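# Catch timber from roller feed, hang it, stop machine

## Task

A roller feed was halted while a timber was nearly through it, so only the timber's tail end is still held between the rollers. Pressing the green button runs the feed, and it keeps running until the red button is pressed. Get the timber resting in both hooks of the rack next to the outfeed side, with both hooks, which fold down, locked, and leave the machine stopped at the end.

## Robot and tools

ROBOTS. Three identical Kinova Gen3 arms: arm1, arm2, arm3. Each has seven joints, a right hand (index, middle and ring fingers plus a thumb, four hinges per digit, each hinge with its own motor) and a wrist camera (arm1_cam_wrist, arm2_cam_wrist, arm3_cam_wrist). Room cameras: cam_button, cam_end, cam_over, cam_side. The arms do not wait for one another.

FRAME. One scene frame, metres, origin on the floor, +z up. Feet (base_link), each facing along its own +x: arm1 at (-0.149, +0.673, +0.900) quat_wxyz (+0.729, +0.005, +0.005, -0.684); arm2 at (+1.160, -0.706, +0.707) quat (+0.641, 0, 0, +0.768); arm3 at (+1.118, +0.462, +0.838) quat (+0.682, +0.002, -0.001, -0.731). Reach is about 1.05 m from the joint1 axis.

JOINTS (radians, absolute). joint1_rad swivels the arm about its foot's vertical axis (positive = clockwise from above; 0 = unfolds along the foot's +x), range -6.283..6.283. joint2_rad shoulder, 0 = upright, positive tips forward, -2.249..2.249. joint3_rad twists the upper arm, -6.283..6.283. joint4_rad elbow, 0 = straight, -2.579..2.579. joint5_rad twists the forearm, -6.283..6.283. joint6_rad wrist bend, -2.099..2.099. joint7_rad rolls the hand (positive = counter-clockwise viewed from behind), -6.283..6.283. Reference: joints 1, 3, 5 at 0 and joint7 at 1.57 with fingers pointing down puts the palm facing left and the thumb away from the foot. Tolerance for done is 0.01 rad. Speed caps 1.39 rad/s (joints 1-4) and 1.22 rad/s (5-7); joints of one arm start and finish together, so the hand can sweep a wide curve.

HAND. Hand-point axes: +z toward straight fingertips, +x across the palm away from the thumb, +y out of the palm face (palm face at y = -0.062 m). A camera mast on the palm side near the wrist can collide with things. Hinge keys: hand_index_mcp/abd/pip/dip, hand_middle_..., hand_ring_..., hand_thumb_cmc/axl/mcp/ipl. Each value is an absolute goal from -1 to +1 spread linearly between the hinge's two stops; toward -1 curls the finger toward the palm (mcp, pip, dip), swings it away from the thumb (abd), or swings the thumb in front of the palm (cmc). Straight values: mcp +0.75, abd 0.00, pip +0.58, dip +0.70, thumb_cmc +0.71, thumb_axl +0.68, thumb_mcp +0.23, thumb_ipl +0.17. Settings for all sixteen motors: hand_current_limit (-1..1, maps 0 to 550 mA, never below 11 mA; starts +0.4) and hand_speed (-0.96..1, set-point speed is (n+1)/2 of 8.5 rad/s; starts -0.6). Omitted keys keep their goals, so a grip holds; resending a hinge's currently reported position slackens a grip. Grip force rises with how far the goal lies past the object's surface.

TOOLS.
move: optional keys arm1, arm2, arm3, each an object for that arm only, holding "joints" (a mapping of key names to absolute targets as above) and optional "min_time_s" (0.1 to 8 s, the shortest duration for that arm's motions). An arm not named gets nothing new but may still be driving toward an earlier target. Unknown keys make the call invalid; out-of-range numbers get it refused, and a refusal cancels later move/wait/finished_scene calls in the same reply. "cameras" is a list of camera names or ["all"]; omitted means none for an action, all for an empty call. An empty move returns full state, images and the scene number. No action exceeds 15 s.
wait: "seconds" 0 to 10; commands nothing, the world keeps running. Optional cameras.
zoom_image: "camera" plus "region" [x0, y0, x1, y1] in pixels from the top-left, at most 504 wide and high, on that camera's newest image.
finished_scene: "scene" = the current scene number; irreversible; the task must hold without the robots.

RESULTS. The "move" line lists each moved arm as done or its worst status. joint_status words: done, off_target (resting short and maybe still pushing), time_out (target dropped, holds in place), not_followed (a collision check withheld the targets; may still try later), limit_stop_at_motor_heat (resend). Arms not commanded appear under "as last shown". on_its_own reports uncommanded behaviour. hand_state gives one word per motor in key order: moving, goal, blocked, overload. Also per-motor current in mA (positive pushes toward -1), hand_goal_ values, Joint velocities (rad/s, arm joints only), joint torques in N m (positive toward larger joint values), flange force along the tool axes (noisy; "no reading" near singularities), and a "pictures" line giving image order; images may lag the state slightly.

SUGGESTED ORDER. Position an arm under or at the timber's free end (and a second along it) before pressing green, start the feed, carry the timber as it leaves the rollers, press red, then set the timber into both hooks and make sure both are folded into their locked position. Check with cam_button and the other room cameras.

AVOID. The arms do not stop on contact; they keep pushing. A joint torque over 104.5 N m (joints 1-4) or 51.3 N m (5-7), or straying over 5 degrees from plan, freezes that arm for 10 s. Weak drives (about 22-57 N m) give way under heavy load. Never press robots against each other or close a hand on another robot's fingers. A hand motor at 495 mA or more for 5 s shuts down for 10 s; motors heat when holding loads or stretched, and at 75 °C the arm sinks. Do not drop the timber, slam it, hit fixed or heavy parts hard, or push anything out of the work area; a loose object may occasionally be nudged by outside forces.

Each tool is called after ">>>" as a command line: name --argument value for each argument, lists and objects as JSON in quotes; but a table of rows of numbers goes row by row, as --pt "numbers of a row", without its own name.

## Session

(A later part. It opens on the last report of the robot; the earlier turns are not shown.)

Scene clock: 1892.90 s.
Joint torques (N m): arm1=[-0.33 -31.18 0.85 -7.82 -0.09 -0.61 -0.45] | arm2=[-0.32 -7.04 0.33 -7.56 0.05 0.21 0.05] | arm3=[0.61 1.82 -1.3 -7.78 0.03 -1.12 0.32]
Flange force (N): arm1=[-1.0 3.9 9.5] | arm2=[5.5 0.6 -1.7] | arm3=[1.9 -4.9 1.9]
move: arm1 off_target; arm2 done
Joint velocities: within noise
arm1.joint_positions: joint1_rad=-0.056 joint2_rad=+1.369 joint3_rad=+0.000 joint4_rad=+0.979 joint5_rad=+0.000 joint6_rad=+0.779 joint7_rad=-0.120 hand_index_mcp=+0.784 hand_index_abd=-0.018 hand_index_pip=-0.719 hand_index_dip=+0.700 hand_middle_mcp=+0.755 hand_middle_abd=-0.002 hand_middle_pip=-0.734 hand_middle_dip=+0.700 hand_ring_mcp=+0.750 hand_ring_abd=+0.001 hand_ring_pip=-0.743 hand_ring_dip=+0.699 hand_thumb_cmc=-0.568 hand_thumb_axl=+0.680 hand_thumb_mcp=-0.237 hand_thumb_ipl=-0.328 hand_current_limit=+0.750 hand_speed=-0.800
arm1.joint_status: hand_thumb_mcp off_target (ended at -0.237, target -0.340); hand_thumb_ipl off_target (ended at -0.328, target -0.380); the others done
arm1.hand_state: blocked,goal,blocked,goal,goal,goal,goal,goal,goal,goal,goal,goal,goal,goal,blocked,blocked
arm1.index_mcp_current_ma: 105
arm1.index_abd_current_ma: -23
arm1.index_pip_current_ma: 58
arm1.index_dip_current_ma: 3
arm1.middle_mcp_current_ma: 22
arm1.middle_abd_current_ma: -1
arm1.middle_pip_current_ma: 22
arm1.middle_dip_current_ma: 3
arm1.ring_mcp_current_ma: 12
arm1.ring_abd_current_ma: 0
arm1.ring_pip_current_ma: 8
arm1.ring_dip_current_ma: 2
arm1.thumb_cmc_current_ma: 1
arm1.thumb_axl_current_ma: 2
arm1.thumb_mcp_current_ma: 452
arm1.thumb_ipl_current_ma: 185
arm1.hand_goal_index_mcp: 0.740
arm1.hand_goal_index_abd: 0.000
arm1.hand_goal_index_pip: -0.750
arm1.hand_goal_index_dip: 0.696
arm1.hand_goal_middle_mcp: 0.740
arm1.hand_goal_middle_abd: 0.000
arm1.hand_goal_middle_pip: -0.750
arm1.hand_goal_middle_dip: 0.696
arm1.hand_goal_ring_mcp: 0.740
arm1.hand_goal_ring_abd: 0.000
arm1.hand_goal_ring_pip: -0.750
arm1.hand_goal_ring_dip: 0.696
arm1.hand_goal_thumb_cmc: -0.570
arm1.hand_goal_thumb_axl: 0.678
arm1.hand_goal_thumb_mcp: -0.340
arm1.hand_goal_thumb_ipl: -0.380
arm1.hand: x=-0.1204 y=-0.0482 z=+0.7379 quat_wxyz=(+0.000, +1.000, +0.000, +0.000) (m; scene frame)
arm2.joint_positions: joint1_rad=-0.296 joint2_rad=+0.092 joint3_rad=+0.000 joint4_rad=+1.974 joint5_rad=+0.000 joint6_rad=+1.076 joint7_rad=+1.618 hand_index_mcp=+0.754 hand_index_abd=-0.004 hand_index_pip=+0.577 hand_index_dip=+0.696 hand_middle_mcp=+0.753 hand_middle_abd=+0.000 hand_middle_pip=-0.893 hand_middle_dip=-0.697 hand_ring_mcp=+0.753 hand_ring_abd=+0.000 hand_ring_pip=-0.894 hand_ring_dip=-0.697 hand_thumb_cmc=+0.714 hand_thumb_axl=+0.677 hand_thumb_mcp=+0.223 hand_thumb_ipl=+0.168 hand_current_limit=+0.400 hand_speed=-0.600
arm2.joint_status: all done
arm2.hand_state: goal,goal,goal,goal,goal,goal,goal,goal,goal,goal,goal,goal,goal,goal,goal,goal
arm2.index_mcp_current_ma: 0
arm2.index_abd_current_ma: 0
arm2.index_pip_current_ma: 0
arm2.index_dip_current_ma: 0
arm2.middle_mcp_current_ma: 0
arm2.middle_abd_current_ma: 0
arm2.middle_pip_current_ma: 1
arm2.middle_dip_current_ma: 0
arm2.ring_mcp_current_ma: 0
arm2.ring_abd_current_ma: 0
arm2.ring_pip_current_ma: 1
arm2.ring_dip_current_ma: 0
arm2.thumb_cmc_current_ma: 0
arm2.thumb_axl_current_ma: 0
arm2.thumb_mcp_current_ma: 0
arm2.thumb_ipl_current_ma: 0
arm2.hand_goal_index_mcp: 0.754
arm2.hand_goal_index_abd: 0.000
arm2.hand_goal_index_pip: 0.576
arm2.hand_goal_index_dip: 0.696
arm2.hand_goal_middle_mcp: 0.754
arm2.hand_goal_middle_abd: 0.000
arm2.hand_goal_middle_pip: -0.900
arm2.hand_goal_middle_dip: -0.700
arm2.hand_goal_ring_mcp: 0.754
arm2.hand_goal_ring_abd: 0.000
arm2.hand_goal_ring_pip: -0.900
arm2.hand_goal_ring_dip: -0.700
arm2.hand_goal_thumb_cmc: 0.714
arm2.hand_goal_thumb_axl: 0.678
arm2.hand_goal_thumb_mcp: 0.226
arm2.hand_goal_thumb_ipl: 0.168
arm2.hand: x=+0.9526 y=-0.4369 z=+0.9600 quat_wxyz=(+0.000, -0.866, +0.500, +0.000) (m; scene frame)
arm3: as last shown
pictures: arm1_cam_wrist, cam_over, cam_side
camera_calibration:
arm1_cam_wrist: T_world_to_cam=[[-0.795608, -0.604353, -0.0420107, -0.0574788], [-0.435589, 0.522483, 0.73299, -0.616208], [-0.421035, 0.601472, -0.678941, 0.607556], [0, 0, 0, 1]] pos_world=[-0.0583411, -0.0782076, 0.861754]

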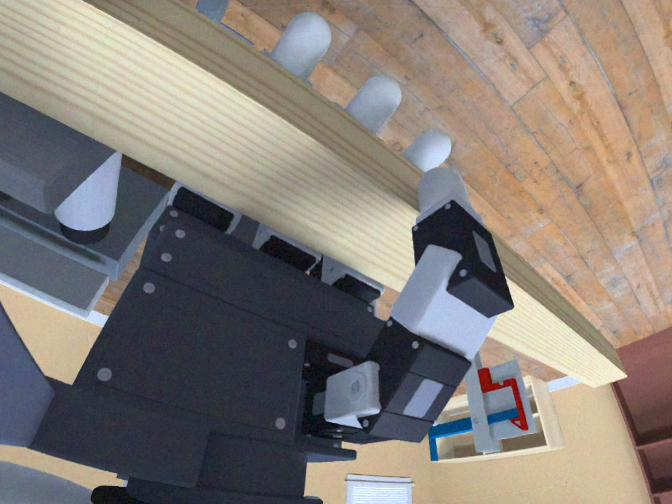

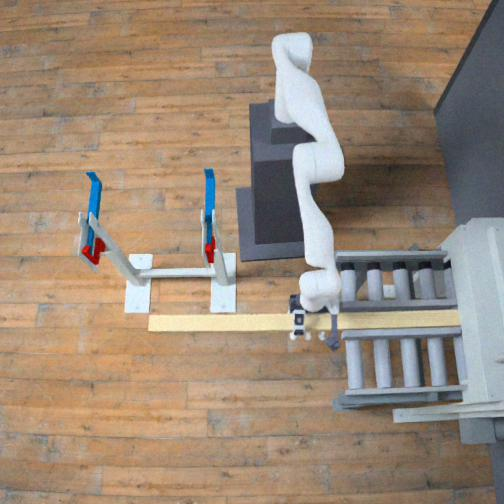

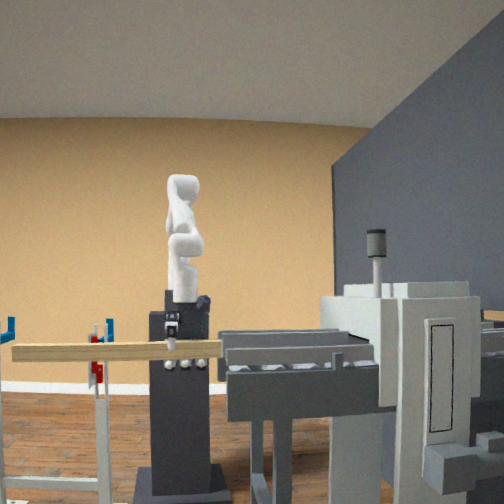

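>>> move --cameras '["cam_over","cam_side","arm1_cam_wrist"]'

Scene clock: 1934.97 s.
Joint torques (N m): arm1=[-0.4 -31.16 0.87 -7.86 -0.1 -0.64 -0.4] | arm2=[-0.32 -7.01 0.3 -7.53 0.03 0.24 0.11] | arm3=[0.47 1.74 -1.09 -7.79 0 -1.15 0.33]
Flange force (N): arm1=[-1.0 3.7 9.4] | arm2=[5.5 0.8 -1.7] | arm3=[1.7 -4.1 1.6]
Joint velocities: within noise
arm1.joint_positions: joint1_rad=-0.056 joint2_rad=+1.369 joint3_rad=+0.000 joint4_rad=+0.979 joint5_rad=+0.000 joint6_rad=+0.779 joint7_rad=-0.120 hand_index_mcp=+0.784 hand_index_abd=-0.018 hand_index_pip=-0.719 hand_index_dip=+0.700 hand_middle_mcp=+0.755 hand_middle_abd=-0.002 hand_middle_pip=-0.734 hand_middle_dip=+0.700 hand_ring_mcp=+0.750 hand_ring_abd=+0.001 hand_ring_pip=-0.743 hand_ring_dip=+0.699 hand_thumb_cmc=-0.568 hand_thumb_axl=+0.680 hand_thumb_mcp=-0.237 hand_thumb_ipl=-0.328 hand_current_limit=+0.750 hand_speed=-0.800
arm1.joint_status: hand_thumb_mcp off_target (ended at -0.237, target -0.340); hand_thumb_ipl off_target (ended at -0.328, target -0.380); the others done
arm1.hand_state: blocked,goal,blocked,goal,goal,goal,goal,goal,goal,goal,goal,goal,goal,goal,blocked,blocked
arm1.index_mcp_current_ma: 105
arm1.index_abd_current_ma: -23
arm1.index_pip_current_ma: 58
arm1.index_dip_current_ma: 3
arm1.middle_mcp_current_ma: 22
arm1.middle_abd_current_ma: -1
arm1.middle_pip_current_ma: 22
arm1.middle_dip_current_ma: 3
arm1.ring_mcp_current_ma: 12
arm1.ring_abd_current_ma: 0
arm1.ring_pip_current_ma: 8
arm1.ring_dip_current_ma: 2
arm1.thumb_cmc_current_ma: 1
arm1.thumb_axl_current_ma: 2
arm1.thumb_mcp_current_ma: 452
arm1.thumb_ipl_current_ma: 185
arm1.hand_goal_index_mcp: 0.740
arm1.hand_goal_index_abd: 0.000
arm1.hand_goal_index_pip: -0.750
arm1.hand_goal_index_dip: 0.696
arm1.hand_goal_middle_mcp: 0.740
arm1.hand_goal_middle_abd: 0.000
arm1.hand_goal_middle_pip: -0.750
arm1.hand_goal_middle_dip: 0.696
arm1.hand_goal_ring_mcp: 0.740
arm1.hand_goal_ring_abd: 0.000
arm1.hand_goal_ring_pip: -0.750
arm1.hand_goal_ring_dip: 0.696
arm1.hand_goal_thumb_cmc: -0.570
arm1.hand_goal_thumb_axl: 0.678
arm1.hand_goal_thumb_mcp: -0.340
arm1.hand_goal_thumb_ipl: -0.380
arm1.hand: x=-0.1204 y=-0.0482 z=+0.7380 quat_wxyz=(+0.000, +1.000, +0.000, +0.000) (m; scene frame)
arm2.joint_positions: joint1_rad=-0.296 joint2_rad=+0.092 joint3_rad=+0.000 joint4_rad=+1.974 joint5_rad=+0.000 joint6_rad=+1.076 joint7_rad=+1.618 hand_index_mcp=+0.754 hand_index_abd=-0.004 hand_index_pip=+0.577 hand_index_dip=+0.696 hand_middle_mcp=+0.753 hand_middle_abd=+0.000 hand_middle_pip=-0.893 hand_middle_dip=-0.697 hand_ring_mcp=+0.753 hand_ring_abd=+0.000 hand_ring_pip=-0.894 hand_ring_dip=-0.697 hand_thumb_cmc=+0.714 hand_thumb_axl=+0.677 hand_thumb_mcp=+0.223 hand_thumb_ipl=+0.168 hand_current_limit=+0.400 hand_speed=-0.600
arm2.joint_status: all done
arm2.hand_state: goal,goal,goal,goal,goal,goal,goal,goal,goal,goal,goal,goal,goal,goal,goal,goal
arm2.index_mcp_current_ma: 0
arm2.index_abd_current_ma: 0
arm2.index_pip_current_ma: 0
arm2.index_dip_current_ma: 0
arm2.middle_mcp_current_ma: 0
arm2.middle_abd_current_ma: 0
arm2.middle_pip_current_ma: 1
arm2.middle_dip_current_ma: 0
arm2.ring_mcp_current_ma: 0
arm2.ring_abd_current_ma: 0
arm2.ring_pip_current_ma: 1
arm2.ring_dip_current_ma: 0
arm2.thumb_cmc_current_ma: 0
arm2.thumb_axl_current_ma: 0
arm2.thumb_mcp_current_ma: 0
arm2.thumb_ipl_current_ma: 0
arm2.hand_goal_index_mcp: 0.754
arm2.hand_goal_index_abd: 0.000
arm2.hand_goal_index_pip: 0.576
arm2.hand_goal_index_dip: 0.696
arm2.hand_goal_middle_mcp: 0.754
arm2.hand_goal_middle_abd: 0.000
arm2.hand_goal_middle_pip: -0.900
arm2.hand_goal_middle_dip: -0.700
arm2.hand_goal_ring_mcp: 0.754
arm2.hand_goal_ring_abd: 0.000
arm2.hand_goal_ring_pip: -0.900
arm2.hand_goal_ring_dip: -0.700
arm2.hand_goal_thumb_cmc: 0.714
arm2.hand_goal_thumb_axl: 0.678
arm2.hand_goal_thumb_mcp: 0.226
arm2.hand_goal_thumb_ipl: 0.168
arm2.hand: x=+0.9526 y=-0.4369 z=+0.9600 quat_wxyz=(+0.000, -0.866, +0.500, +0.000) (m; scene frame)
arm3.joint_positions: joint1_rad=+0.103 joint2_rad=-0.471 joint3_rad=-0.133 joint4_rad=+1.346 joint5_rad=+0.040 joint6_rad=+1.916 joint7_rad=+1.503 hand_index_mcp=+0.753 hand_index_abd=+0.000 hand_index_pip=+0.577 hand_index_dip=+0.696 hand_middle_mcp=+0.753 hand_middle_abd=+0.000 hand_middle_pip=+0.577 hand_middle_dip=+0.696 hand_ring_mcp=+0.753 hand_ring_abd=+0.000 hand_ring_pip=+0.577 hand_ring_dip=+0.696 hand_thumb_cmc=+0.714 hand_thumb_axl=+0.677 hand_thumb_mcp=+0.224 hand_thumb_ipl=+0.168 hand_current_limit=+0.400 hand_speed=-0.600
arm3.joint_status: not commanded
arm3.hand_state: goal,goal,goal,goal,goal,goal,goal,goal,goal,goal,goal,goal,goal,goal,goal,goal
arm3.index_mcp_current_ma: -1
arm3.index_abd_current_ma: 0
arm3.index_pip_current_ma: 0
arm3.index_dip_current_ma: 0
arm3.middle_mcp_current_ma: -1
arm3.middle_abd_current_ma: 0
arm3.middle_pip_current_ma: 0
arm3.middle_dip_current_ma: 0
arm3.ring_mcp_current_ma: -1
arm3.ring_abd_current_ma: 0
arm3.ring_pip_current_ma: 0
arm3.ring_dip_current_ma: 0
arm3.thumb_cmc_current_ma: 0
arm3.thumb_axl_current_ma: -1
arm3.thumb_mcp_current_ma: -2
arm3.thumb_ipl_current_ma: 0
arm3.hand_goal_index_mcp: 0.754
arm3.hand_goal_index_abd: 0.000
arm3.hand_goal_index_pip: 0.576
arm3.hand_goal_index_dip: 0.696
arm3.hand_goal_middle_mcp: 0.754
arm3.hand_goal_middle_abd: 0.000
arm3.hand_goal_middle_pip: 0.576
arm3.hand_goal_middle_dip: 0.696
arm3.hand_goal_ring_mcp: 0.754
arm3.hand_goal_ring_abd: 0.000
arm3.hand_goal_ring_pip: 0.576
arm3.hand_goal_ring_dip: 0.696
arm3.hand_goal_thumb_cmc: 0.714
arm3.hand_goal_thumb_axl: 0.678
arm3.hand_goal_thumb_mcp: 0.226
arm3.hand_goal_thumb_ipl: 0.168
arm3.hand: x=+1.1706 y=+0.2766 z=+1.4187 quat_wxyz=(+0.091, +0.740, +0.648, -0.153) (m; scene frame)
pictures: arm1_cam_wrist, cam_over, cam_side
camera_calibration:
arm1_cam_wrist: T_world_to_cam=[[-0.795632, -0.604324, -0.0419698, -0.0575131], [-0.435544, 0.522517, 0.732992, -0.616205], [-0.421035, 0.601472, -0.678941, 0.607556], [0, 0, 0, 1]] pos_world=[-0.0583411, -0.0782075, 0.861754]

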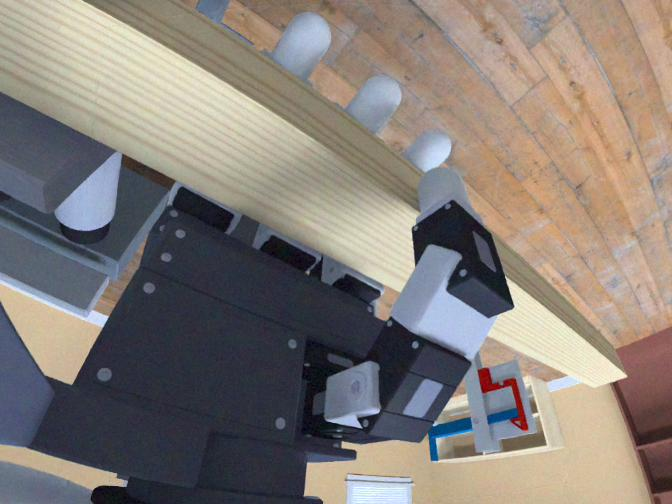

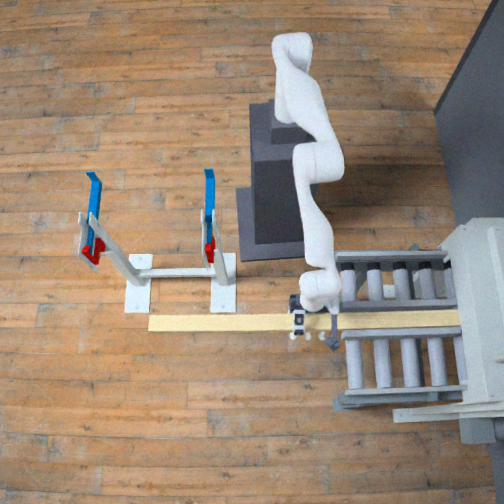

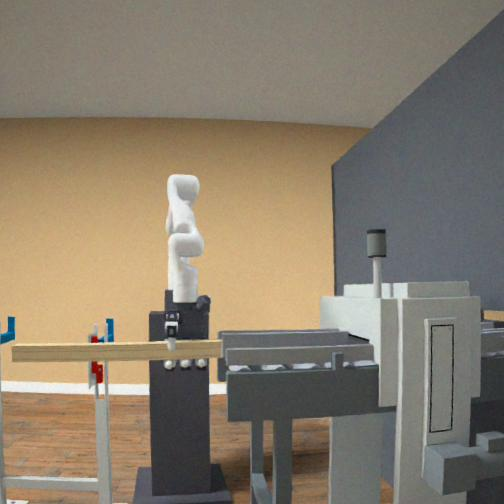

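>>> move --arm1 '{"joints":{"joint1_rad":0.0216,"joint2_rad":1.3609,"joint4_rad":0.9937,"joint6_rad":0.7729,"joint7_rad":-0.0421},"min_time_s":2}' --cameras '["cam_over","cam_side"]'

>>> move --arm1 '{"joints":{"joint1_rad":0.1005,"joint2_rad":1.3645,"joint4_rad":0.9831,"joint6_rad":0.7799,"joint7_rad":0.0368},"min_time_s":2}' --cameras '["cam_over","cam_side"]'

Scene clock: 1992.00 s.
Joint torques (N m): arm1=[-0.17 -32.14 0.8 -8.02 -0.16 -0.58 -0.34] | arm2=[-0.21 -7.08 0.47 -7.58 0.07 0.22 0.09] | arm3=[0.57 1.77 -1.13 -7.77 0.02 -1.14 0.28]
Flange force (N): arm1=[-0.9 4.3 11.3] | arm2=[5.5 1.1 -1.6] | arm3=[1.7 -4.4 1.7]
move: arm1 done
Joint velocities: within noise
arm1.joint_positions: joint1_rad=+0.022 joint2_rad=+1.361 joint3_rad=+0.000 joint4_rad=+0.994 joint5_rad=+0.000 joint6_rad=+0.773 joint7_rad=-0.042 hand_index_mcp=+0.785 hand_index_abd=-0.013 hand_index_pip=-0.720 hand_index_dip=+0.700 hand_middle_mcp=+0.762 hand_middle_abd=-0.004 hand_middle_pip=-0.734 hand_middle_dip=+0.700 hand_ring_mcp=+0.755 hand_ring_abd=+0.001 hand_ring_pip=-0.736 hand_ring_dip=+0.699 hand_thumb_cmc=-0.568 hand_thumb_axl=+0.680 hand_thumb_mcp=-0.245 hand_thumb_ipl=-0.332 hand_current_limit=+0.750 hand_speed=-0.800
arm1.joint_status: all done
arm1.hand_state: blocked,goal,blocked,goal,blocked,goal,goal,goal,goal,goal,goal,goal,goal,goal,blocked,blocked
arm1.index_mcp_current_ma: 108
arm1.index_abd_current_ma: -15
arm1.index_pip_current_ma: 55
arm1.index_dip_current_ma: 3
arm1.middle_mcp_current_ma: 39
arm1.middle_abd_current_ma: -2
arm1.middle_pip_current_ma: 24
arm1.middle_dip_current_ma: 3
arm1.ring_mcp_current_ma: 23
arm1.ring_abd_current_ma: 0
arm1.ring_pip_current_ma: 19
arm1.ring_dip_current_ma: 2
arm1.thumb_cmc_current_ma: 1
arm1.thumb_axl_current_ma: 1
arm1.thumb_mcp_current_ma: 406
arm1.thumb_ipl_current_ma: 165
arm1.hand_goal_index_mcp: 0.740
arm1.hand_goal_index_abd: 0.000
arm1.hand_goal_index_pip: -0.750
arm1.hand_goal_index_dip: 0.696
arm1.hand_goal_middle_mcp: 0.740
arm1.hand_goal_middle_abd: 0.000
arm1.hand_goal_middle_pip: -0.750
arm1.hand_goal_middle_dip: 0.696
arm1.hand_goal_ring_mcp: 0.740
arm1.hand_goal_ring_abd: 0.000
arm1.hand_goal_ring_pip: -0.750
arm1.hand_goal_ring_dip: 0.696
arm1.hand_goal_thumb_cmc: -0.570
arm1.hand_goal_thumb_axl: 0.678
arm1.hand_goal_thumb_mcp: -0.340
arm1.hand_goal_thumb_ipl: -0.380
arm1.hand: x=-0.1703 y=-0.0482 z=+0.7398 quat_wxyz=(+0.000, +1.000, +0.000, +0.000) (m; scene frame)
arm2, arm3: as last shown
pictures: cam_over, cam_side

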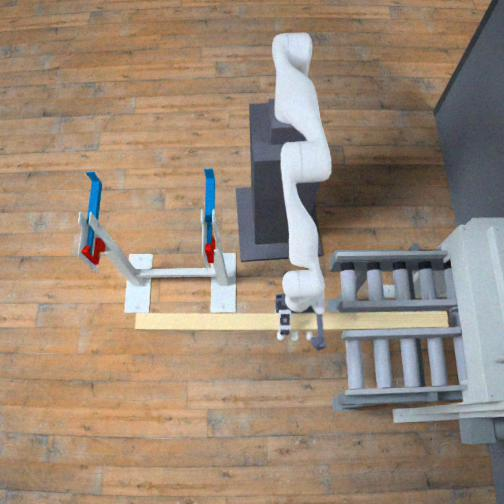

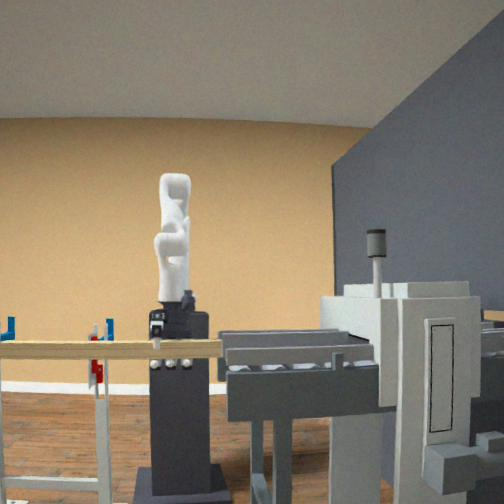

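Scene clock: 1994.30 s.
Joint torques (N m): arm1=[-0.23 -32.53 0.69 -8.18 -0.22 -0.65 -0.27] | arm2=[-0.24 -7.03 0.38 -7.56 0.09 0.26 0.03] | arm3=[0.56 1.84 -1.22 -7.74 0.01 -1.15 0.31]
Flange force (N): arm1=[-1.3 4.5 11.8] | arm2=[5.6 0.8 -1.6] | arm3=[1.9 -4.6 1.6]
move: arm1 done
Joint velocities: within noise
arm1.joint_positions: joint1_rad=+0.100 joint2_rad=+1.365 joint3_rad=+0.000 joint4_rad=+0.983 joint5_rad=+0.000 joint6_rad=+0.780 joint7_rad=+0.037 hand_index_mcp=+0.785 hand_index_abd=-0.010 hand_index_pip=-0.724 hand_index_dip=+0.700 hand_middle_mcp=+0.764 hand_middle_abd=-0.005 hand_middle_pip=-0.733 hand_middle_dip=+0.700 hand_ring_mcp=+0.757 hand_ring_abd=+0.001 hand_ring_pip=-0.733 hand_ring_dip=+0.699 hand_thumb_cmc=-0.569 hand_thumb_axl=+0.679 hand_thumb_mcp=-0.245 hand_thumb_ipl=-0.332 hand_current_limit=+0.750 hand_speed=-0.800
arm1.joint_status: all done
arm1.hand_state: blocked,goal,blocked,goal,blocked,goal,goal,goal,goal,goal,goal,goal,goal,goal,blocked,blocked
arm1.index_mcp_current_ma: 108
arm1.index_abd_current_ma: -10
arm1.index_pip_current_ma: 45
arm1.index_dip_current_ma: 3
arm1.middle_mcp_current_ma: 43
arm1.middle_abd_current_ma: -3
arm1.middle_pip_current_ma: 26
arm1.middle_dip_current_ma: 3
arm1.ring_mcp_current_ma: 28
arm1.ring_abd_current_ma: 0
arm1.ring_pip_current_ma: 24
arm1.ring_dip_current_ma: 3
arm1.thumb_cmc_current_ma: 0
arm1.thumb_axl_current_ma: 0
arm1.thumb_mcp_current_ma: 405
arm1.thumb_ipl_current_ma: 165
arm1.hand_goal_index_mcp: 0.740
arm1.hand_goal_index_abd: 0.000
arm1.hand_goal_index_pip: -0.750
arm1.hand_goal_index_dip: 0.696
arm1.hand_goal_middle_mcp: 0.740
arm1.hand_goal_middle_abd: 0.000
arm1.hand_goal_middle_pip: -0.750
arm1.hand_goal_middle_dip: 0.696
arm1.hand_goal_ring_mcp: 0.740
arm1.hand_goal_ring_abd: 0.000
arm1.hand_goal_ring_pip: -0.750
arm1.hand_goal_ring_dip: 0.696
arm1.hand_goal_thumb_cmc: -0.570
arm1.hand_goal_thumb_axl: 0.678
arm1.hand_goal_thumb_mcp: -0.340
arm1.hand_goal_thumb_ipl: -0.380
arm1.hand: x=-0.2208 y=-0.0482 z=+0.7400 quat_wxyz=(+0.000, +1.000, +0.000, -0.001) (m; scene frame)
arm2, arm3: as last shown
pictures: cam_over, cam_side

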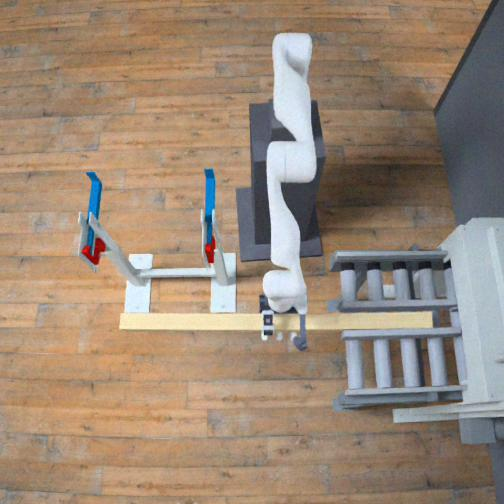

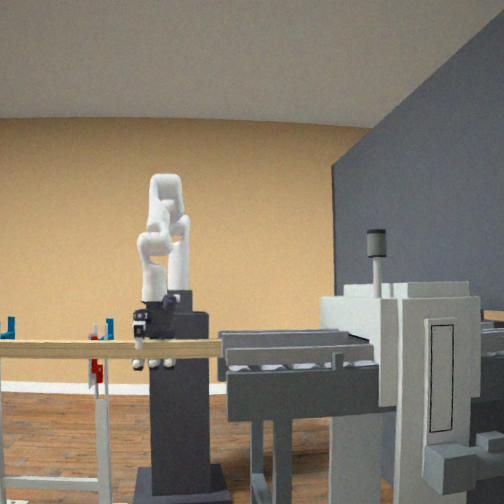

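>>> move --arm1 '{"joints":{"joint1_rad":0.1005,"joint2_rad":1.2955,"joint4_rad":1.0224,"joint6_rad":0.8097,"joint7_rad":0.0368},"min_time_s":2.5}' --cameras '["cam_over","cam_side","arm1_cam_wrist"]'

Scene clock: 2017.10 s.
Joint torques (N m): arm1=[-0.28 -32.66 0.57 -8.55 -0.29 -0.64 -0.33] | arm2=[-0.23 -7.1 0.31 -7.53 0.07 0.3 0.05] | arm3=[0.51 1.76 -1.17 -7.7 -0.02 -1.16 0.31]
Flange force (N): arm1=[-1.4 4.2 11.9] | arm2=[5.3 0.7 -1.4] | arm3=[1.6 -4.4 1.3]
move: arm1 done
Joint velocities: within noise
arm1.joint_positions: joint1_rad=+0.100 joint2_rad=+1.296 joint3_rad=+0.000 joint4_rad=+1.022 joint5_rad=+0.000 joint6_rad=+0.810 joint7_rad=+0.037 hand_index_mcp=+0.780 hand_index_abd=-0.005 hand_index_pip=-0.728 hand_index_dip=+0.700 hand_middle_mcp=+0.766 hand_middle_abd=-0.005 hand_middle_pip=-0.732 hand_middle_dip=+0.700 hand_ring_mcp=+0.760 hand_ring_abd=+0.001 hand_ring_pip=-0.730 hand_ring_dip=+0.701 hand_thumb_cmc=-0.571 hand_thumb_axl=+0.677 hand_thumb_mcp=-0.245 hand_thumb_ipl=-0.332 hand_current_limit=+0.750 hand_speed=-0.800
arm1.joint_status: all done
arm1.hand_state: blocked,goal,blocked,goal,blocked,goal,goal,goal,goal,goal,goal,goal,goal,goal,blocked,blocked
arm1.index_mcp_current_ma: 91
arm1.index_abd_current_ma: -4
arm1.index_pip_current_ma: 36
arm1.index_dip_current_ma: 3
arm1.middle_mcp_current_ma: 49
arm1.middle_abd_current_ma: -3
arm1.middle_pip_current_ma: 28
arm1.middle_dip_current_ma: 3
arm1.ring_mcp_current_ma: 34
arm1.ring_abd_current_ma: 0
arm1.ring_pip_current_ma: 31
arm1.ring_dip_current_ma: 4
arm1.thumb_cmc_current_ma: 0
arm1.thumb_axl_current_ma: 0
arm1.thumb_mcp_current_ma: 404
arm1.thumb_ipl_current_ma: 165
arm1.hand_goal_index_mcp: 0.740
arm1.hand_goal_index_abd: 0.000
arm1.hand_goal_index_pip: -0.750
arm1.hand_goal_index_dip: 0.696
arm1.hand_goal_middle_mcp: 0.740
arm1.hand_goal_middle_abd: 0.000
arm1.hand_goal_middle_pip: -0.750
arm1.hand_goal_middle_dip: 0.696
arm1.hand_goal_ring_mcp: 0.740
arm1.hand_goal_ring_abd: 0.000
arm1.hand_goal_ring_pip: -0.750
arm1.hand_goal_ring_dip: 0.696
arm1.hand_goal_thumb_cmc: -0.570
arm1.hand_goal_thumb_axl: 0.678
arm1.hand_goal_thumb_mcp: -0.340
arm1.hand_goal_thumb_ipl: -0.380
arm1.hand: x=-0.2207 y=-0.0482 z=+0.7749 quat_wxyz=(+0.000, +1.000, +0.000, -0.001) (m; scene frame)
arm2, arm3: as last shown
pictures: arm1_cam_wrist, cam_over, cam_side
camera_calibration:
arm1_cam_wrist: T_world_to_cam=[[-0.795689, -0.604366, -0.0402684, -0.137148], [-0.433963, 0.522437, 0.733986, -0.687425], [-0.422558, 0.6015, -0.677969, 0.589288], [0, 0, 0, 1]] pos_world=[-0.158435, -0.0782078, 0.898557]

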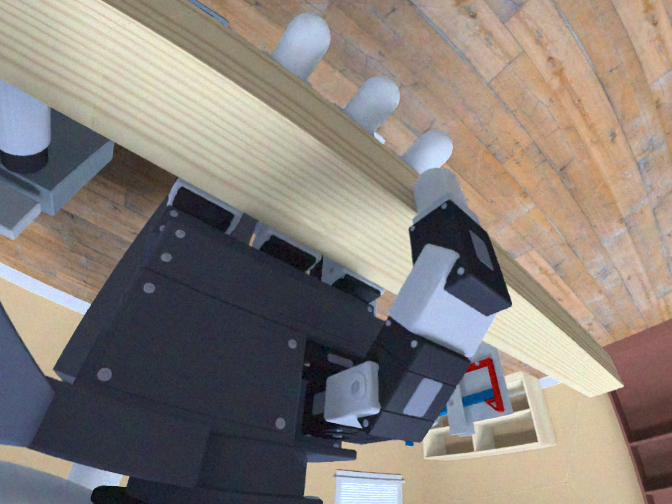

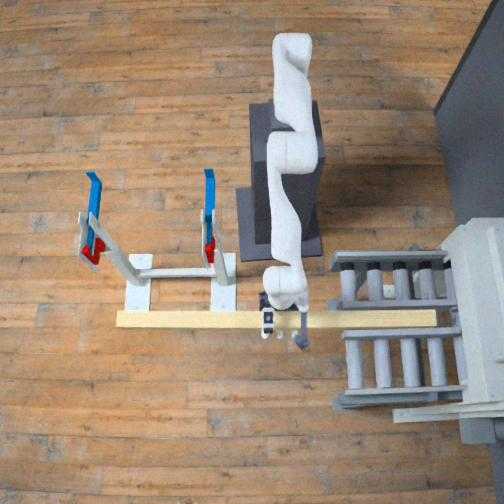

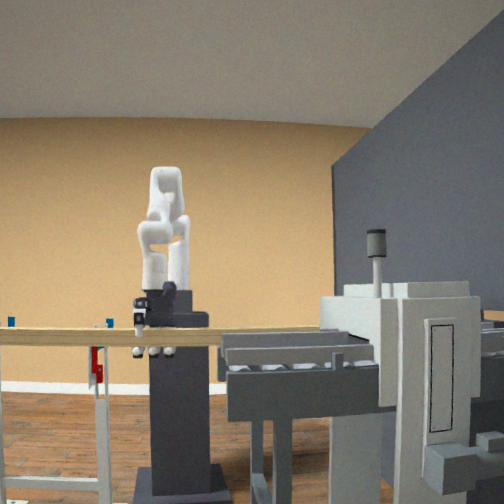

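>>> move --arm1 '{"joints":{"joint1_rad":0.1005,"joint2_rad":1.2301,"joint4_rad":1.0501,"joint6_rad":0.8473,"joint7_rad":0.0368},"min_time_s":2.5}'

>>> move --arm1 '{"joints":{"joint1_rad":0.1005,"joint2_rad":1.1599,"joint4_rad":1.0685,"joint6_rad":0.8991,"joint7_rad":0.0368},"min_time_s":2.5}' --cameras '["cam_over","cam_side","arm1_cam_wrist"]'

Scene clock: 2024.50 s.
Joint torques (N m): arm1=[-0.27 -32.49 0.54 -8.78 -0.25 -0.65 -0.37] | arm2=[-0.38 -6.97 0.31 -7.49 0.05 0.27 0.02] | arm3=[0.5 1.7 -1.13 -7.73 0.01 -1.12 0.29]
Flange force (N): arm1=[-1.5 4.5 11.7] | arm2=[5.5 0.4 -1.8] | arm3=[1.5 -4.3 1.5]
move: arm1 done
Joint velocities: within noise
arm1.joint_positions: joint1_rad=+0.100 joint2_rad=+1.230 joint3_rad=+0.000 joint4_rad=+1.050 joint5_rad=+0.000 joint6_rad=+0.847 joint7_rad=+0.037 hand_index_mcp=+0.780 hand_index_abd=-0.005 hand_index_pip=-0.728 hand_index_dip=+0.700 hand_middle_mcp=+0.766 hand_middle_abd=-0.005 hand_middle_pip=-0.732 hand_middle_dip=+0.700 hand_ring_mcp=+0.760 hand_ring_abd=+0.001 hand_ring_pip=-0.730 hand_ring_dip=+0.701 hand_thumb_cmc=-0.571 hand_thumb_axl=+0.677 hand_thumb_mcp=-0.245 hand_thumb_ipl=-0.332 hand_current_limit=+0.750 hand_speed=-0.800
arm1.joint_status: all done
arm1.hand_state: blocked,goal,blocked,goal,blocked,goal,goal,goal,goal,goal,goal,goal,goal,goal,blocked,blocked
arm1.index_mcp_current_ma: 91
arm1.index_abd_current_ma: -4
arm1.index_pip_current_ma: 36
arm1.index_dip_current_ma: 3
arm1.middle_mcp_current_ma: 49
arm1.middle_abd_current_ma: -3
arm1.middle_pip_current_ma: 28
arm1.middle_dip_current_ma: 3
arm1.ring_mcp_current_ma: 34
arm1.ring_abd_current_ma: 0
arm1.ring_pip_current_ma: 31
arm1.ring_dip_current_ma: 4
arm1.thumb_cmc_current_ma: 0
arm1.thumb_axl_current_ma: 0
arm1.thumb_mcp_current_ma: 404
arm1.thumb_ipl_current_ma: 165
arm1.hand_goal_index_mcp: 0.740
arm1.hand_goal_index_abd: 0.000
arm1.hand_goal_index_pip: -0.750
arm1.hand_goal_index_dip: 0.696
arm1.hand_goal_middle_mcp: 0.740
arm1.hand_goal_middle_abd: 0.000
arm1.hand_goal_middle_pip: -0.750
arm1.hand_goal_middle_dip: 0.696
arm1.hand_goal_ring_mcp: 0.740
arm1.hand_goal_ring_abd: 0.000
arm1.hand_goal_ring_pip: -0.750
arm1.hand_goal_ring_dip: 0.696
arm1.hand_goal_thumb_cmc: -0.570
arm1.hand_goal_thumb_axl: 0.678
arm1.hand_goal_thumb_mcp: -0.340
arm1.hand_goal_thumb_ipl: -0.380
arm1.hand: x=-0.2207 y=-0.0483 z=+0.8100 quat_wxyz=(+0.000, +1.000, +0.000, -0.001) (m; scene frame)
arm2, arm3: as last shown
pictures: none

Scene clock: 2027.30 s.
Joint torques (N m): arm1=[-0.23 -32.24 0.52 -9.2 -0.26 -0.64 -0.31] | arm2=[-0.36 -7.04 0.32 -7.47 0.06 0.27 0.04] | arm3=[0.53 1.77 -1.2 -7.73 0.03 -1.13 0.34]
Flange force (N): arm1=[-1.3 4.2 11.3] | arm2=[5.3 0.5 -1.7] | arm3=[1.7 -4.4 1.6]
move: arm1 done
Joint velocities: within noise
arm1.joint_positions: joint1_rad=+0.100 joint2_rad=+1.160 joint3_rad=+0.000 joint4_rad=+1.068 joint5_rad=+0.000 joint6_rad=+0.899 joint7_rad=+0.037 hand_index_mcp=+0.780 hand_index_abd=-0.005 hand_index_pip=-0.728 hand_index_dip=+0.700 hand_middle_mcp=+0.766 hand_middle_abd=-0.005 hand_middle_pip=-0.732 hand_middle_dip=+0.700 hand_ring_mcp=+0.760 hand_ring_abd=+0.001 hand_ring_pip=-0.730 hand_ring_dip=+0.701 hand_thumb_cmc=-0.571 hand_thumb_axl=+0.677 hand_thumb_mcp=-0.245 hand_thumb_ipl=-0.332 hand_current_limit=+0.750 hand_speed=-0.800
arm1.joint_status: all done
arm1.hand_state: blocked,goal,blocked,goal,blocked,goal,goal,goal,goal,goal,goal,goal,goal,goal,blocked,blocked
arm1.index_mcp_current_ma: 91
arm1.index_abd_current_ma: -4
arm1.index_pip_current_ma: 36
arm1.index_dip_current_ma: 3
arm1.middle_mcp_current_ma: 49
arm1.middle_abd_current_ma: -3
arm1.middle_pip_current_ma: 28
arm1.middle_dip_current_ma: 3
arm1.ring_mcp_current_ma: 34
arm1.ring_abd_current_ma: 0
arm1.ring_pip_current_ma: 31
arm1.ring_dip_current_ma: 4
arm1.thumb_cmc_current_ma: 0
arm1.thumb_axl_current_ma: 0
arm1.thumb_mcp_current_ma: 404
arm1.thumb_ipl_current_ma: 165
arm1.hand_goal_index_mcp: 0.740
arm1.hand_goal_index_abd: 0.000
arm1.hand_goal_index_pip: -0.750
arm1.hand_goal_index_dip: 0.696
arm1.hand_goal_middle_mcp: 0.740
arm1.hand_goal_middle_abd: 0.000
arm1.hand_goal_middle_pip: -0.750
arm1.hand_goal_middle_dip: 0.696
arm1.hand_goal_ring_mcp: 0.740
arm1.hand_goal_ring_abd: 0.000
arm1.hand_goal_ring_pip: -0.750
arm1.hand_goal_ring_dip: 0.696
arm1.hand_goal_thumb_cmc: -0.570
arm1.hand_goal_thumb_axl: 0.678
arm1.hand_goal_thumb_mcp: -0.340
arm1.hand_goal_thumb_ipl: -0.380
arm1.hand: x=-0.2206 y=-0.0483 z=+0.8501 quat_wxyz=(+0.000, +1.000, +0.000, -0.001) (m; scene frame)
arm2, arm3: as last shown
pictures: arm1_cam_wrist, cam_over, cam_side
camera_calibration:
arm1_cam_wrist: T_world_to_cam=[[-0.795688, -0.604373, -0.0401799, -0.134187], [-0.433967, 0.522549, 0.733904, -0.742437], [-0.422555, 0.601395, -0.678064, 0.640458], [0, 0, 0, 1]] pos_world=[-0.158335, -0.0783074, 0.973757]

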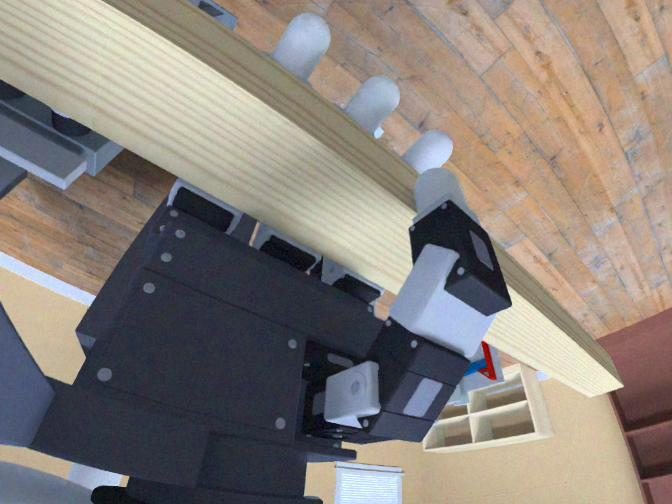

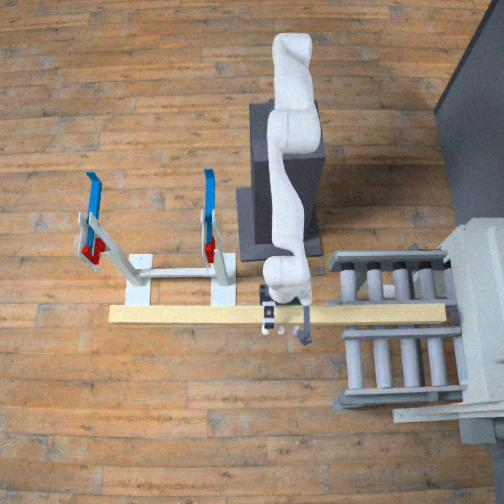

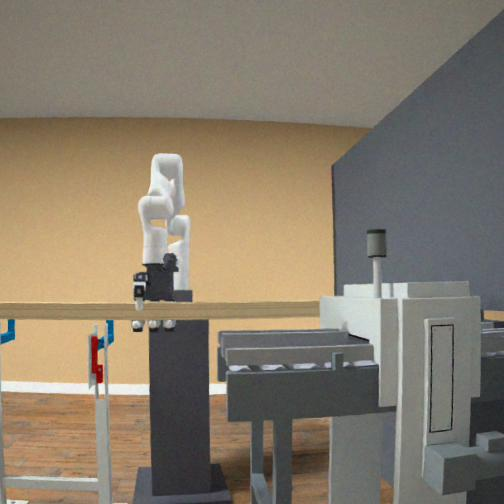

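>>> move --arm1 '{"joints":{"joint1_rad":1.2344,"joint2_rad":0.9699,"joint4_rad":1.6256,"joint6_rad":0.5414,"joint7_rad":1.1707},"min_time_s":6}' --cameras '["cam_over","cam_side","arm1_cam_wrist","cam_end"]'

Scene clock: 2065.93 s.
Joint torques (N m): arm1=[-0.12 -26.34 0.06 -5.7 -0.49 -0.36 -0.23] | arm2=[-0.24 -7.04 0.29 -7.56 0.08 0.27 0.08] | arm3=[0.53 1.83 -1.11 -7.72 0.07 -1.11 0.29]
Flange force (N): arm1=[-3.2 0.0 11.0] | arm2=[5.6 0.8 -1.5] | arm3=[1.7 -4.2 1.6]
move: arm1 done
Joint velocities: within noise
arm1.joint_positions: joint1_rad=+1.234 joint2_rad=+0.970 joint3_rad=+0.000 joint4_rad=+1.626 joint5_rad=+0.000 joint6_rad=+0.541 joint7_rad=+1.171 hand_index_mcp=+0.779 hand_index_abd=-0.005 hand_index_pip=-0.728 hand_index_dip=+0.700 hand_middle_mcp=+0.766 hand_middle_abd=-0.004 hand_middle_pip=-0.731 hand_middle_dip=+0.700 hand_ring_mcp=+0.760 hand_ring_abd=+0.001 hand_ring_pip=-0.730 hand_ring_dip=+0.701 hand_thumb_cmc=-0.571 hand_thumb_axl=+0.677 hand_thumb_mcp=-0.245 hand_thumb_ipl=-0.332 hand_current_limit=+0.750 hand_speed=-0.800
arm1.joint_status: all done
arm1.hand_state: blocked,goal,blocked,goal,blocked,goal,goal,goal,blocked,goal,blocked,goal,goal,goal,blocked,blocked
arm1.index_mcp_current_ma: 87
arm1.index_abd_current_ma: -3
arm1.index_pip_current_ma: 35
arm1.index_dip_current_ma: 3
arm1.middle_mcp_current_ma: 50
arm1.middle_abd_current_ma: -3
arm1.middle_pip_current_ma: 29
arm1.middle_dip_current_ma: 3
arm1.ring_mcp_current_ma: 35
arm1.ring_abd_current_ma: 0
arm1.ring_pip_current_ma: 32
arm1.ring_dip_current_ma: 5
arm1.thumb_cmc_current_ma: 0
arm1.thumb_axl_current_ma: -1
arm1.thumb_mcp_current_ma: 403
arm1.thumb_ipl_current_ma: 165
arm1.hand_goal_index_mcp: 0.740
arm1.hand_goal_index_abd: 0.000
arm1.hand_goal_index_pip: -0.750
arm1.hand_goal_index_dip: 0.696
arm1.hand_goal_middle_mcp: 0.740
arm1.hand_goal_middle_abd: 0.000
arm1.hand_goal_middle_pip: -0.750
arm1.hand_goal_middle_dip: 0.696
arm1.hand_goal_ring_mcp: 0.740
arm1.hand_goal_ring_abd: 0.000
arm1.hand_goal_ring_pip: -0.750
arm1.hand_goal_ring_dip: 0.696
arm1.hand_goal_thumb_cmc: -0.570
arm1.hand_goal_thumb_axl: 0.678
arm1.hand_goal_thumb_mcp: -0.340
arm1.hand_goal_thumb_ipl: -0.380
arm1.hand: x=-0.6530 y=+0.4131 z=+0.8495 quat_wxyz=(-0.006, +1.000, +0.000, -0.003) (m; scene frame)
arm2, arm3: as last shown
pictures: arm1_cam_wrist, cam_end, cam_over, cam_side
camera_calibration:
arm1_cam_wrist: T_world_to_cam=[[-0.79587, -0.603819, -0.0446415, -0.195934], [-0.431173, 0.513461, 0.741921, -1.17195], [-0.425065, 0.609721, -0.668999, 0.167097], [0, 0, 0, 1]] pos_world=[-0.590225, 0.381559, 0.972535]

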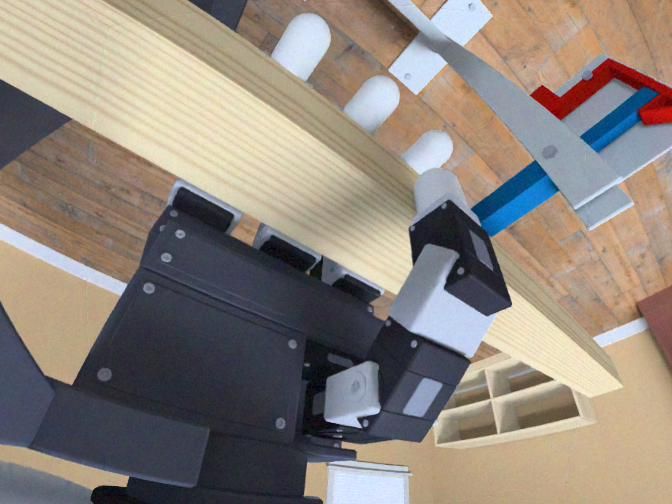

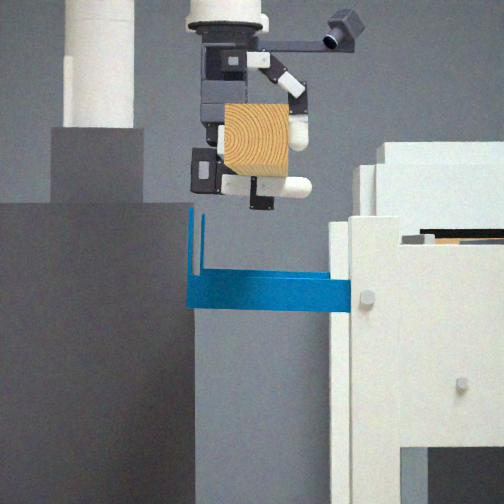

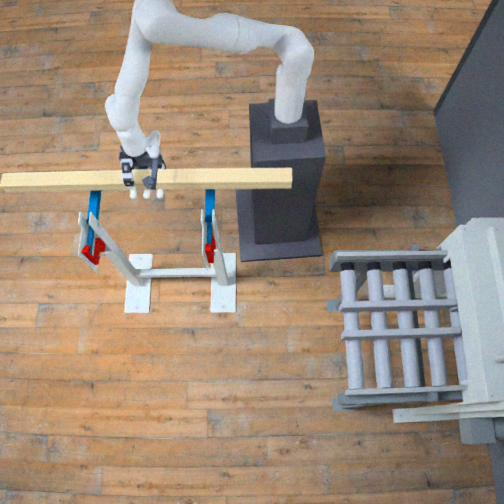

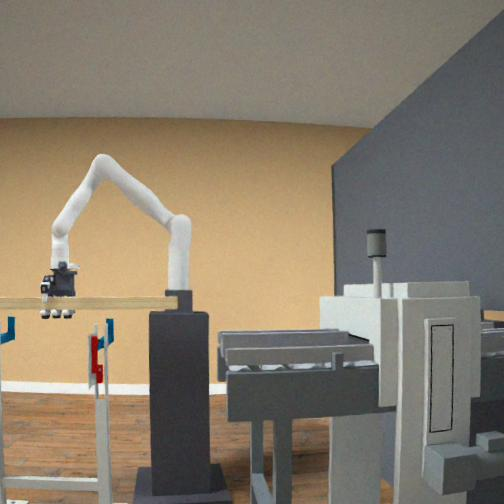

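>>> move --arm1 '{"joints":{"joint1_rad":1.2182,"joint2_rad":1.0729,"joint4_rad":1.6055,"joint6_rad":0.4583,"joint7_rad":1.1545},"min_time_s":3}'

>>> move --arm1 '{"joints":{"joint1_rad":1.2174,"joint2_rad":1.1376,"joint4_rad":1.5834,"joint6_rad":0.4157,"joint7_rad":1.1537},"min_time_s":2.5}' --cameras '["cam_over","cam_side","arm1_cam_wrist","cam_end"]'

Scene clock: 2109.80 s.
Joint torques (N m): arm1=[-0.05 -26.79 0.08 -4.78 -0.5 -0.3 -0.32] | arm2=[-0.2 -7.01 0.19 -7.55 0.09 0.27 0.1] | arm3=[0.48 1.74 -1.18 -7.7 -0.03 -1.13 0.32]
Flange force (N): arm1=[-3.3 0.0 11.5] | arm2=[5.6 0.9 -1.6] | arm3=[1.5 -4.4 1.4]
move: arm1 done
Joint velocities: within noise
arm1.joint_positions: joint1_rad=+1.218 joint2_rad=+1.073 joint3_rad=+0.000 joint4_rad=+1.605 joint5_rad=+0.000 joint6_rad=+0.458 joint7_rad=+1.154 hand_index_mcp=+0.777 hand_index_abd=-0.004 hand_index_pip=-0.730 hand_index_dip=+0.700 hand_middle_mcp=+0.766 hand_middle_abd=-0.003 hand_middle_pip=-0.731 hand_middle_dip=+0.700 hand_ring_mcp=+0.761 hand_ring_abd=+0.001 hand_ring_pip=-0.729 hand_ring_dip=+0.701 hand_thumb_cmc=-0.571 hand_thumb_axl=+0.677 hand_thumb_mcp=-0.245 hand_thumb_ipl=-0.332 hand_current_limit=+0.750 hand_speed=-0.800
arm1.joint_status: all done
arm1.hand_state: blocked,goal,blocked,goal,blocked,goal,goal,goal,blocked,goal,blocked,goal,goal,goal,blocked,blocked
arm1.index_mcp_current_ma: 83
arm1.index_abd_current_ma: -2
arm1.index_pip_current_ma: 32
arm1.index_dip_current_ma: 3
arm1.middle_mcp_current_ma: 50
arm1.middle_abd_current_ma: -2
arm1.middle_pip_current_ma: 29
arm1.middle_dip_current_ma: 3
arm1.ring_mcp_current_ma: 36
arm1.ring_abd_current_ma: 0
arm1.ring_pip_current_ma: 34
arm1.ring_dip_current_ma: 5
arm1.thumb_cmc_current_ma: -1
arm1.thumb_axl_current_ma: -1
arm1.thumb_mcp_current_ma: 403
arm1.thumb_ipl_current_ma: 165
arm1.hand_goal_index_mcp: 0.740
arm1.hand_goal_index_abd: 0.000
arm1.hand_goal_index_pip: -0.750
arm1.hand_goal_index_dip: 0.696
arm1.hand_goal_middle_mcp: 0.740
arm1.hand_goal_middle_abd: 0.000
arm1.hand_goal_middle_pip: -0.750
arm1.hand_goal_middle_dip: 0.696
arm1.hand_goal_ring_mcp: 0.740
arm1.hand_goal_ring_abd: 0.000
arm1.hand_goal_ring_pip: -0.750
arm1.hand_goal_ring_dip: 0.696
arm1.hand_goal_thumb_cmc: -0.570
arm1.hand_goal_thumb_axl: 0.678
arm1.hand_goal_thumb_mcp: -0.340
arm1.hand_goal_thumb_ipl: -0.380
arm1.hand: x=-0.6500 y=+0.4060 z=+0.7998 quat_wxyz=(-0.006, +1.000, +0.000, -0.003) (m; scene frame)
arm2, arm3: as last shown
pictures: none

Scene clock: 2112.60 s.
Joint torques (N m): arm1=[-0.05 -26.98 0.14 -4.33 -0.49 -0.34 -0.31] | arm2=[-0.25 -7.01 0.26 -7.56 0.08 0.3 0.15] | arm3=[0.49 1.89 -1.23 -7.7 -0.02 -1.1 0.33]
Flange force (N): arm1=[-3.3 0.1 11.5] | arm2=[5.6 1.0 -1.5] | arm3=[1.9 -4.6 1.6]
move: arm1 done
Joint velocities: within noise
arm1.joint_positions: joint1_rad=+1.217 joint2_rad=+1.138 joint3_rad=+0.000 joint4_rad=+1.583 joint5_rad=+0.000 joint6_rad=+0.416 joint7_rad=+1.154 hand_index_mcp=+0.777 hand_index_abd=-0.004 hand_index_pip=-0.730 hand_index_dip=+0.700 hand_middle_mcp=+0.766 hand_middle_abd=-0.003 hand_middle_pip=-0.731 hand_middle_dip=+0.700 hand_ring_mcp=+0.761 hand_ring_abd=+0.001 hand_ring_pip=-0.729 hand_ring_dip=+0.701 hand_thumb_cmc=-0.571 hand_thumb_axl=+0.677 hand_thumb_mcp=-0.245 hand_thumb_ipl=-0.332 hand_current_limit=+0.750 hand_speed=-0.800
arm1.joint_status: all done
arm1.hand_state: blocked,goal,blocked,goal,blocked,goal,goal,goal,blocked,goal,blocked,goal,goal,goal,blocked,blocked
arm1.index_mcp_current_ma: 83
arm1.index_abd_current_ma: -2
arm1.index_pip_current_ma: 32
arm1.index_dip_current_ma: 3
arm1.middle_mcp_current_ma: 50
arm1.middle_abd_current_ma: -2
arm1.middle_pip_current_ma: 29
arm1.middle_dip_current_ma: 3
arm1.ring_mcp_current_ma: 36
arm1.ring_abd_current_ma: 0
arm1.ring_pip_current_ma: 34
arm1.ring_dip_current_ma: 5
arm1.thumb_cmc_current_ma: -1
arm1.thumb_axl_current_ma: -1
arm1.thumb_mcp_current_ma: 403
arm1.thumb_ipl_current_ma: 165
arm1.hand_goal_index_mcp: 0.740
arm1.hand_goal_index_abd: 0.000
arm1.hand_goal_index_pip: -0.750
arm1.hand_goal_index_dip: 0.696
arm1.hand_goal_middle_mcp: 0.740
arm1.hand_goal_middle_abd: 0.000
arm1.hand_goal_middle_pip: -0.750
arm1.hand_goal_middle_dip: 0.696
arm1.hand_goal_ring_mcp: 0.740
arm1.hand_goal_ring_abd: 0.000
arm1.hand_goal_ring_pip: -0.750
arm1.hand_goal_ring_dip: 0.696
arm1.hand_goal_thumb_cmc: -0.570
arm1.hand_goal_thumb_axl: 0.678
arm1.hand_goal_thumb_mcp: -0.340
arm1.hand_goal_thumb_ipl: -0.380
arm1.hand: x=-0.6500 y=+0.4061 z=+0.7698 quat_wxyz=(-0.006, +1.000, +0.000, -0.003) (m; scene frame)
arm2.joint_positions: joint1_rad=-0.296 joint2_rad=+0.092 joint3_rad=+0.000 joint4_rad=+1.974 joint5_rad=+0.000 joint6_rad=+1.076 joint7_rad=+1.618 hand_index_mcp=+0.754 hand_index_abd=-0.004 hand_index_pip=+0.577 hand_index_dip=+0.696 hand_middle_mcp=+0.753 hand_middle_abd=+0.000 hand_middle_pip=-0.893 hand_middle_dip=-0.697 hand_ring_mcp=+0.753 hand_ring_abd=+0.000 hand_ring_pip=-0.894 hand_ring_dip=-0.697 hand_thumb_cmc=+0.714 hand_thumb_axl=+0.677 hand_thumb_mcp=+0.223 hand_thumb_ipl=+0.168 hand_current_limit=+0.400 hand_speed=-0.600
arm2.joint_status: not commanded
arm2.hand_state: goal,goal,goal,goal,goal,goal,goal,goal,goal,goal,goal,goal,goal,goal,goal,goal
arm2.index_mcp_current_ma: 0
arm2.index_abd_current_ma: 0
arm2.index_pip_current_ma: 0
arm2.index_dip_current_ma: 0
arm2.middle_mcp_current_ma: 0
arm2.middle_abd_current_ma: 0
arm2.middle_pip_current_ma: 1
arm2.middle_dip_current_ma: 0
arm2.ring_mcp_current_ma: 0
arm2.ring_abd_current_ma: 0
arm2.ring_pip_current_ma: 1
arm2.ring_dip_current_ma: 0
arm2.thumb_cmc_current_ma: 0
arm2.thumb_axl_current_ma: 0
arm2.thumb_mcp_current_ma: 0
arm2.thumb_ipl_current_ma: 0
arm2.hand_goal_index_mcp: 0.754
arm2.hand_goal_index_abd: 0.000
arm2.hand_goal_index_pip: 0.576
arm2.hand_goal_index_dip: 0.696
arm2.hand_goal_middle_mcp: 0.754
arm2.hand_goal_middle_abd: 0.000
arm2.hand_goal_middle_pip: -0.900
arm2.hand_goal_middle_dip: -0.700
arm2.hand_goal_ring_mcp: 0.754
arm2.hand_goal_ring_abd: 0.000
arm2.hand_goal_ring_pip: -0.900
arm2.hand_goal_ring_dip: -0.700
arm2.hand_goal_thumb_cmc: 0.714
arm2.hand_goal_thumb_axl: 0.678
arm2.hand_goal_thumb_mcp: 0.226
arm2.hand_goal_thumb_ipl: 0.168
arm2.hand: x=+0.9526 y=-0.4369 z=+0.9600 quat_wxyz=(+0.000, -0.866, +0.500, +0.000) (m; scene frame)
arm3.joint_positions: joint1_rad=+0.103 joint2_rad=-0.471 joint3_rad=-0.133 joint4_rad=+1.346 joint5_rad=+0.040 joint6_rad=+1.916 joint7_rad=+1.503 hand_index_mcp=+0.753 hand_index_abd=+0.000 hand_index_pip=+0.577 hand_index_dip=+0.696 hand_middle_mcp=+0.753 hand_middle_abd=+0.000 hand_middle_pip=+0.577 hand_middle_dip=+0.696 hand_ring_mcp=+0.753 hand_ring_abd=+0.000 hand_ring_pip=+0.577 hand_ring_dip=+0.696 hand_thumb_cmc=+0.714 hand_thumb_axl=+0.677 hand_thumb_mcp=+0.224 hand_thumb_ipl=+0.168 hand_current_limit=+0.400 hand_speed=-0.600
arm3.joint_status: not commanded
arm3.hand_state: goal,goal,goal,goal,goal,goal,goal,goal,goal,goal,goal,goal,goal,goal,goal,goal
arm3.index_mcp_current_ma: -1
arm3.index_abd_current_ma: 0
arm3.index_pip_current_ma: 0
arm3.index_dip_current_ma: 0
arm3.middle_mcp_current_ma: -1
arm3.middle_abd_current_ma: 0
arm3.middle_pip_current_ma: 0
arm3.middle_dip_current_ma: 0
arm3.ring_mcp_current_ma: -1
arm3.ring_abd_current_ma: 0
arm3.ring_pip_current_ma: 0
arm3.ring_dip_current_ma: 0
arm3.thumb_cmc_current_ma: 0
arm3.thumb_axl_current_ma: -1
arm3.thumb_mcp_current_ma: -2
arm3.thumb_ipl_current_ma: 0
arm3.hand_goal_index_mcp: 0.754
arm3.hand_goal_index_abd: 0.000
arm3.hand_goal_index_pip: 0.576
arm3.hand_goal_index_dip: 0.696
arm3.hand_goal_middle_mcp: 0.754
arm3.hand_goal_middle_abd: 0.000
arm3.hand_goal_middle_pip: 0.576
arm3.hand_goal_middle_dip: 0.696
arm3.hand_goal_ring_mcp: 0.754
arm3.hand_goal_ring_abd: 0.000
arm3.hand_goal_ring_pip: 0.576
arm3.hand_goal_ring_dip: 0.696
arm3.hand_goal_thumb_cmc: 0.714
arm3.hand_goal_thumb_axl: 0.678
arm3.hand_goal_thumb_mcp: 0.226
arm3.hand_goal_thumb_ipl: 0.168
arm3.hand: x=+1.1706 y=+0.2766 z=+1.4187 quat_wxyz=(+0.091, +0.740, +0.648, -0.153) (m; scene frame)
pictures: arm1_cam_wrist, cam_end, cam_over, cam_side
camera_calibration:
arm1_cam_wrist: T_world_to_cam=[[-0.795869, -0.603836, -0.0444408, -0.201503], [-0.431097, 0.513596, 0.741873, -1.10789], [-0.425145, 0.609592, -0.669067, 0.119383], [0, 0, 0, 1]] pos_world=[-0.587224, 0.374559, 0.892835]

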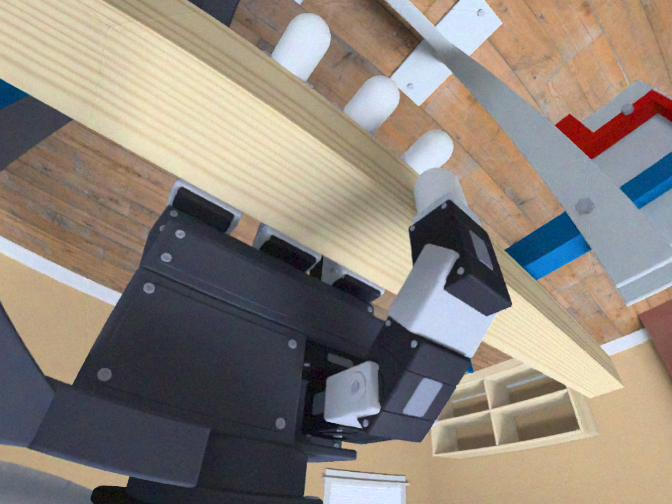

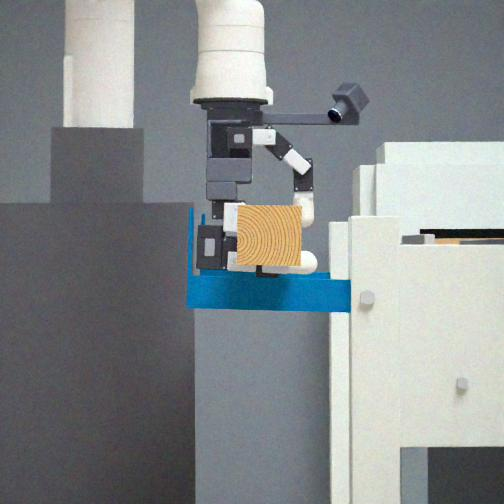

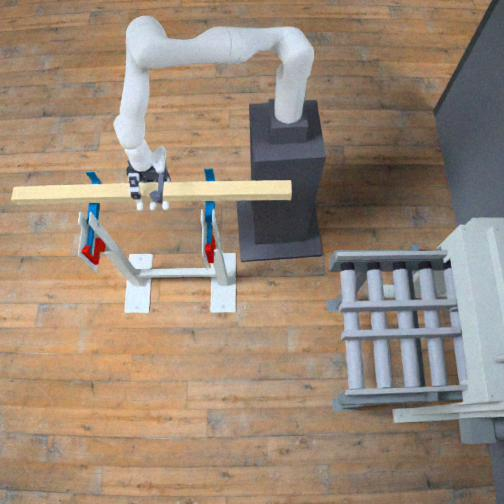

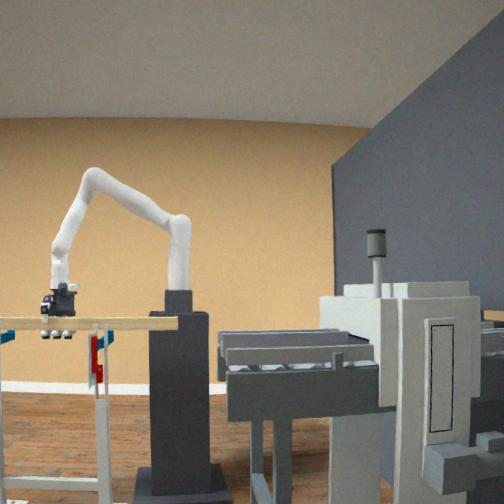

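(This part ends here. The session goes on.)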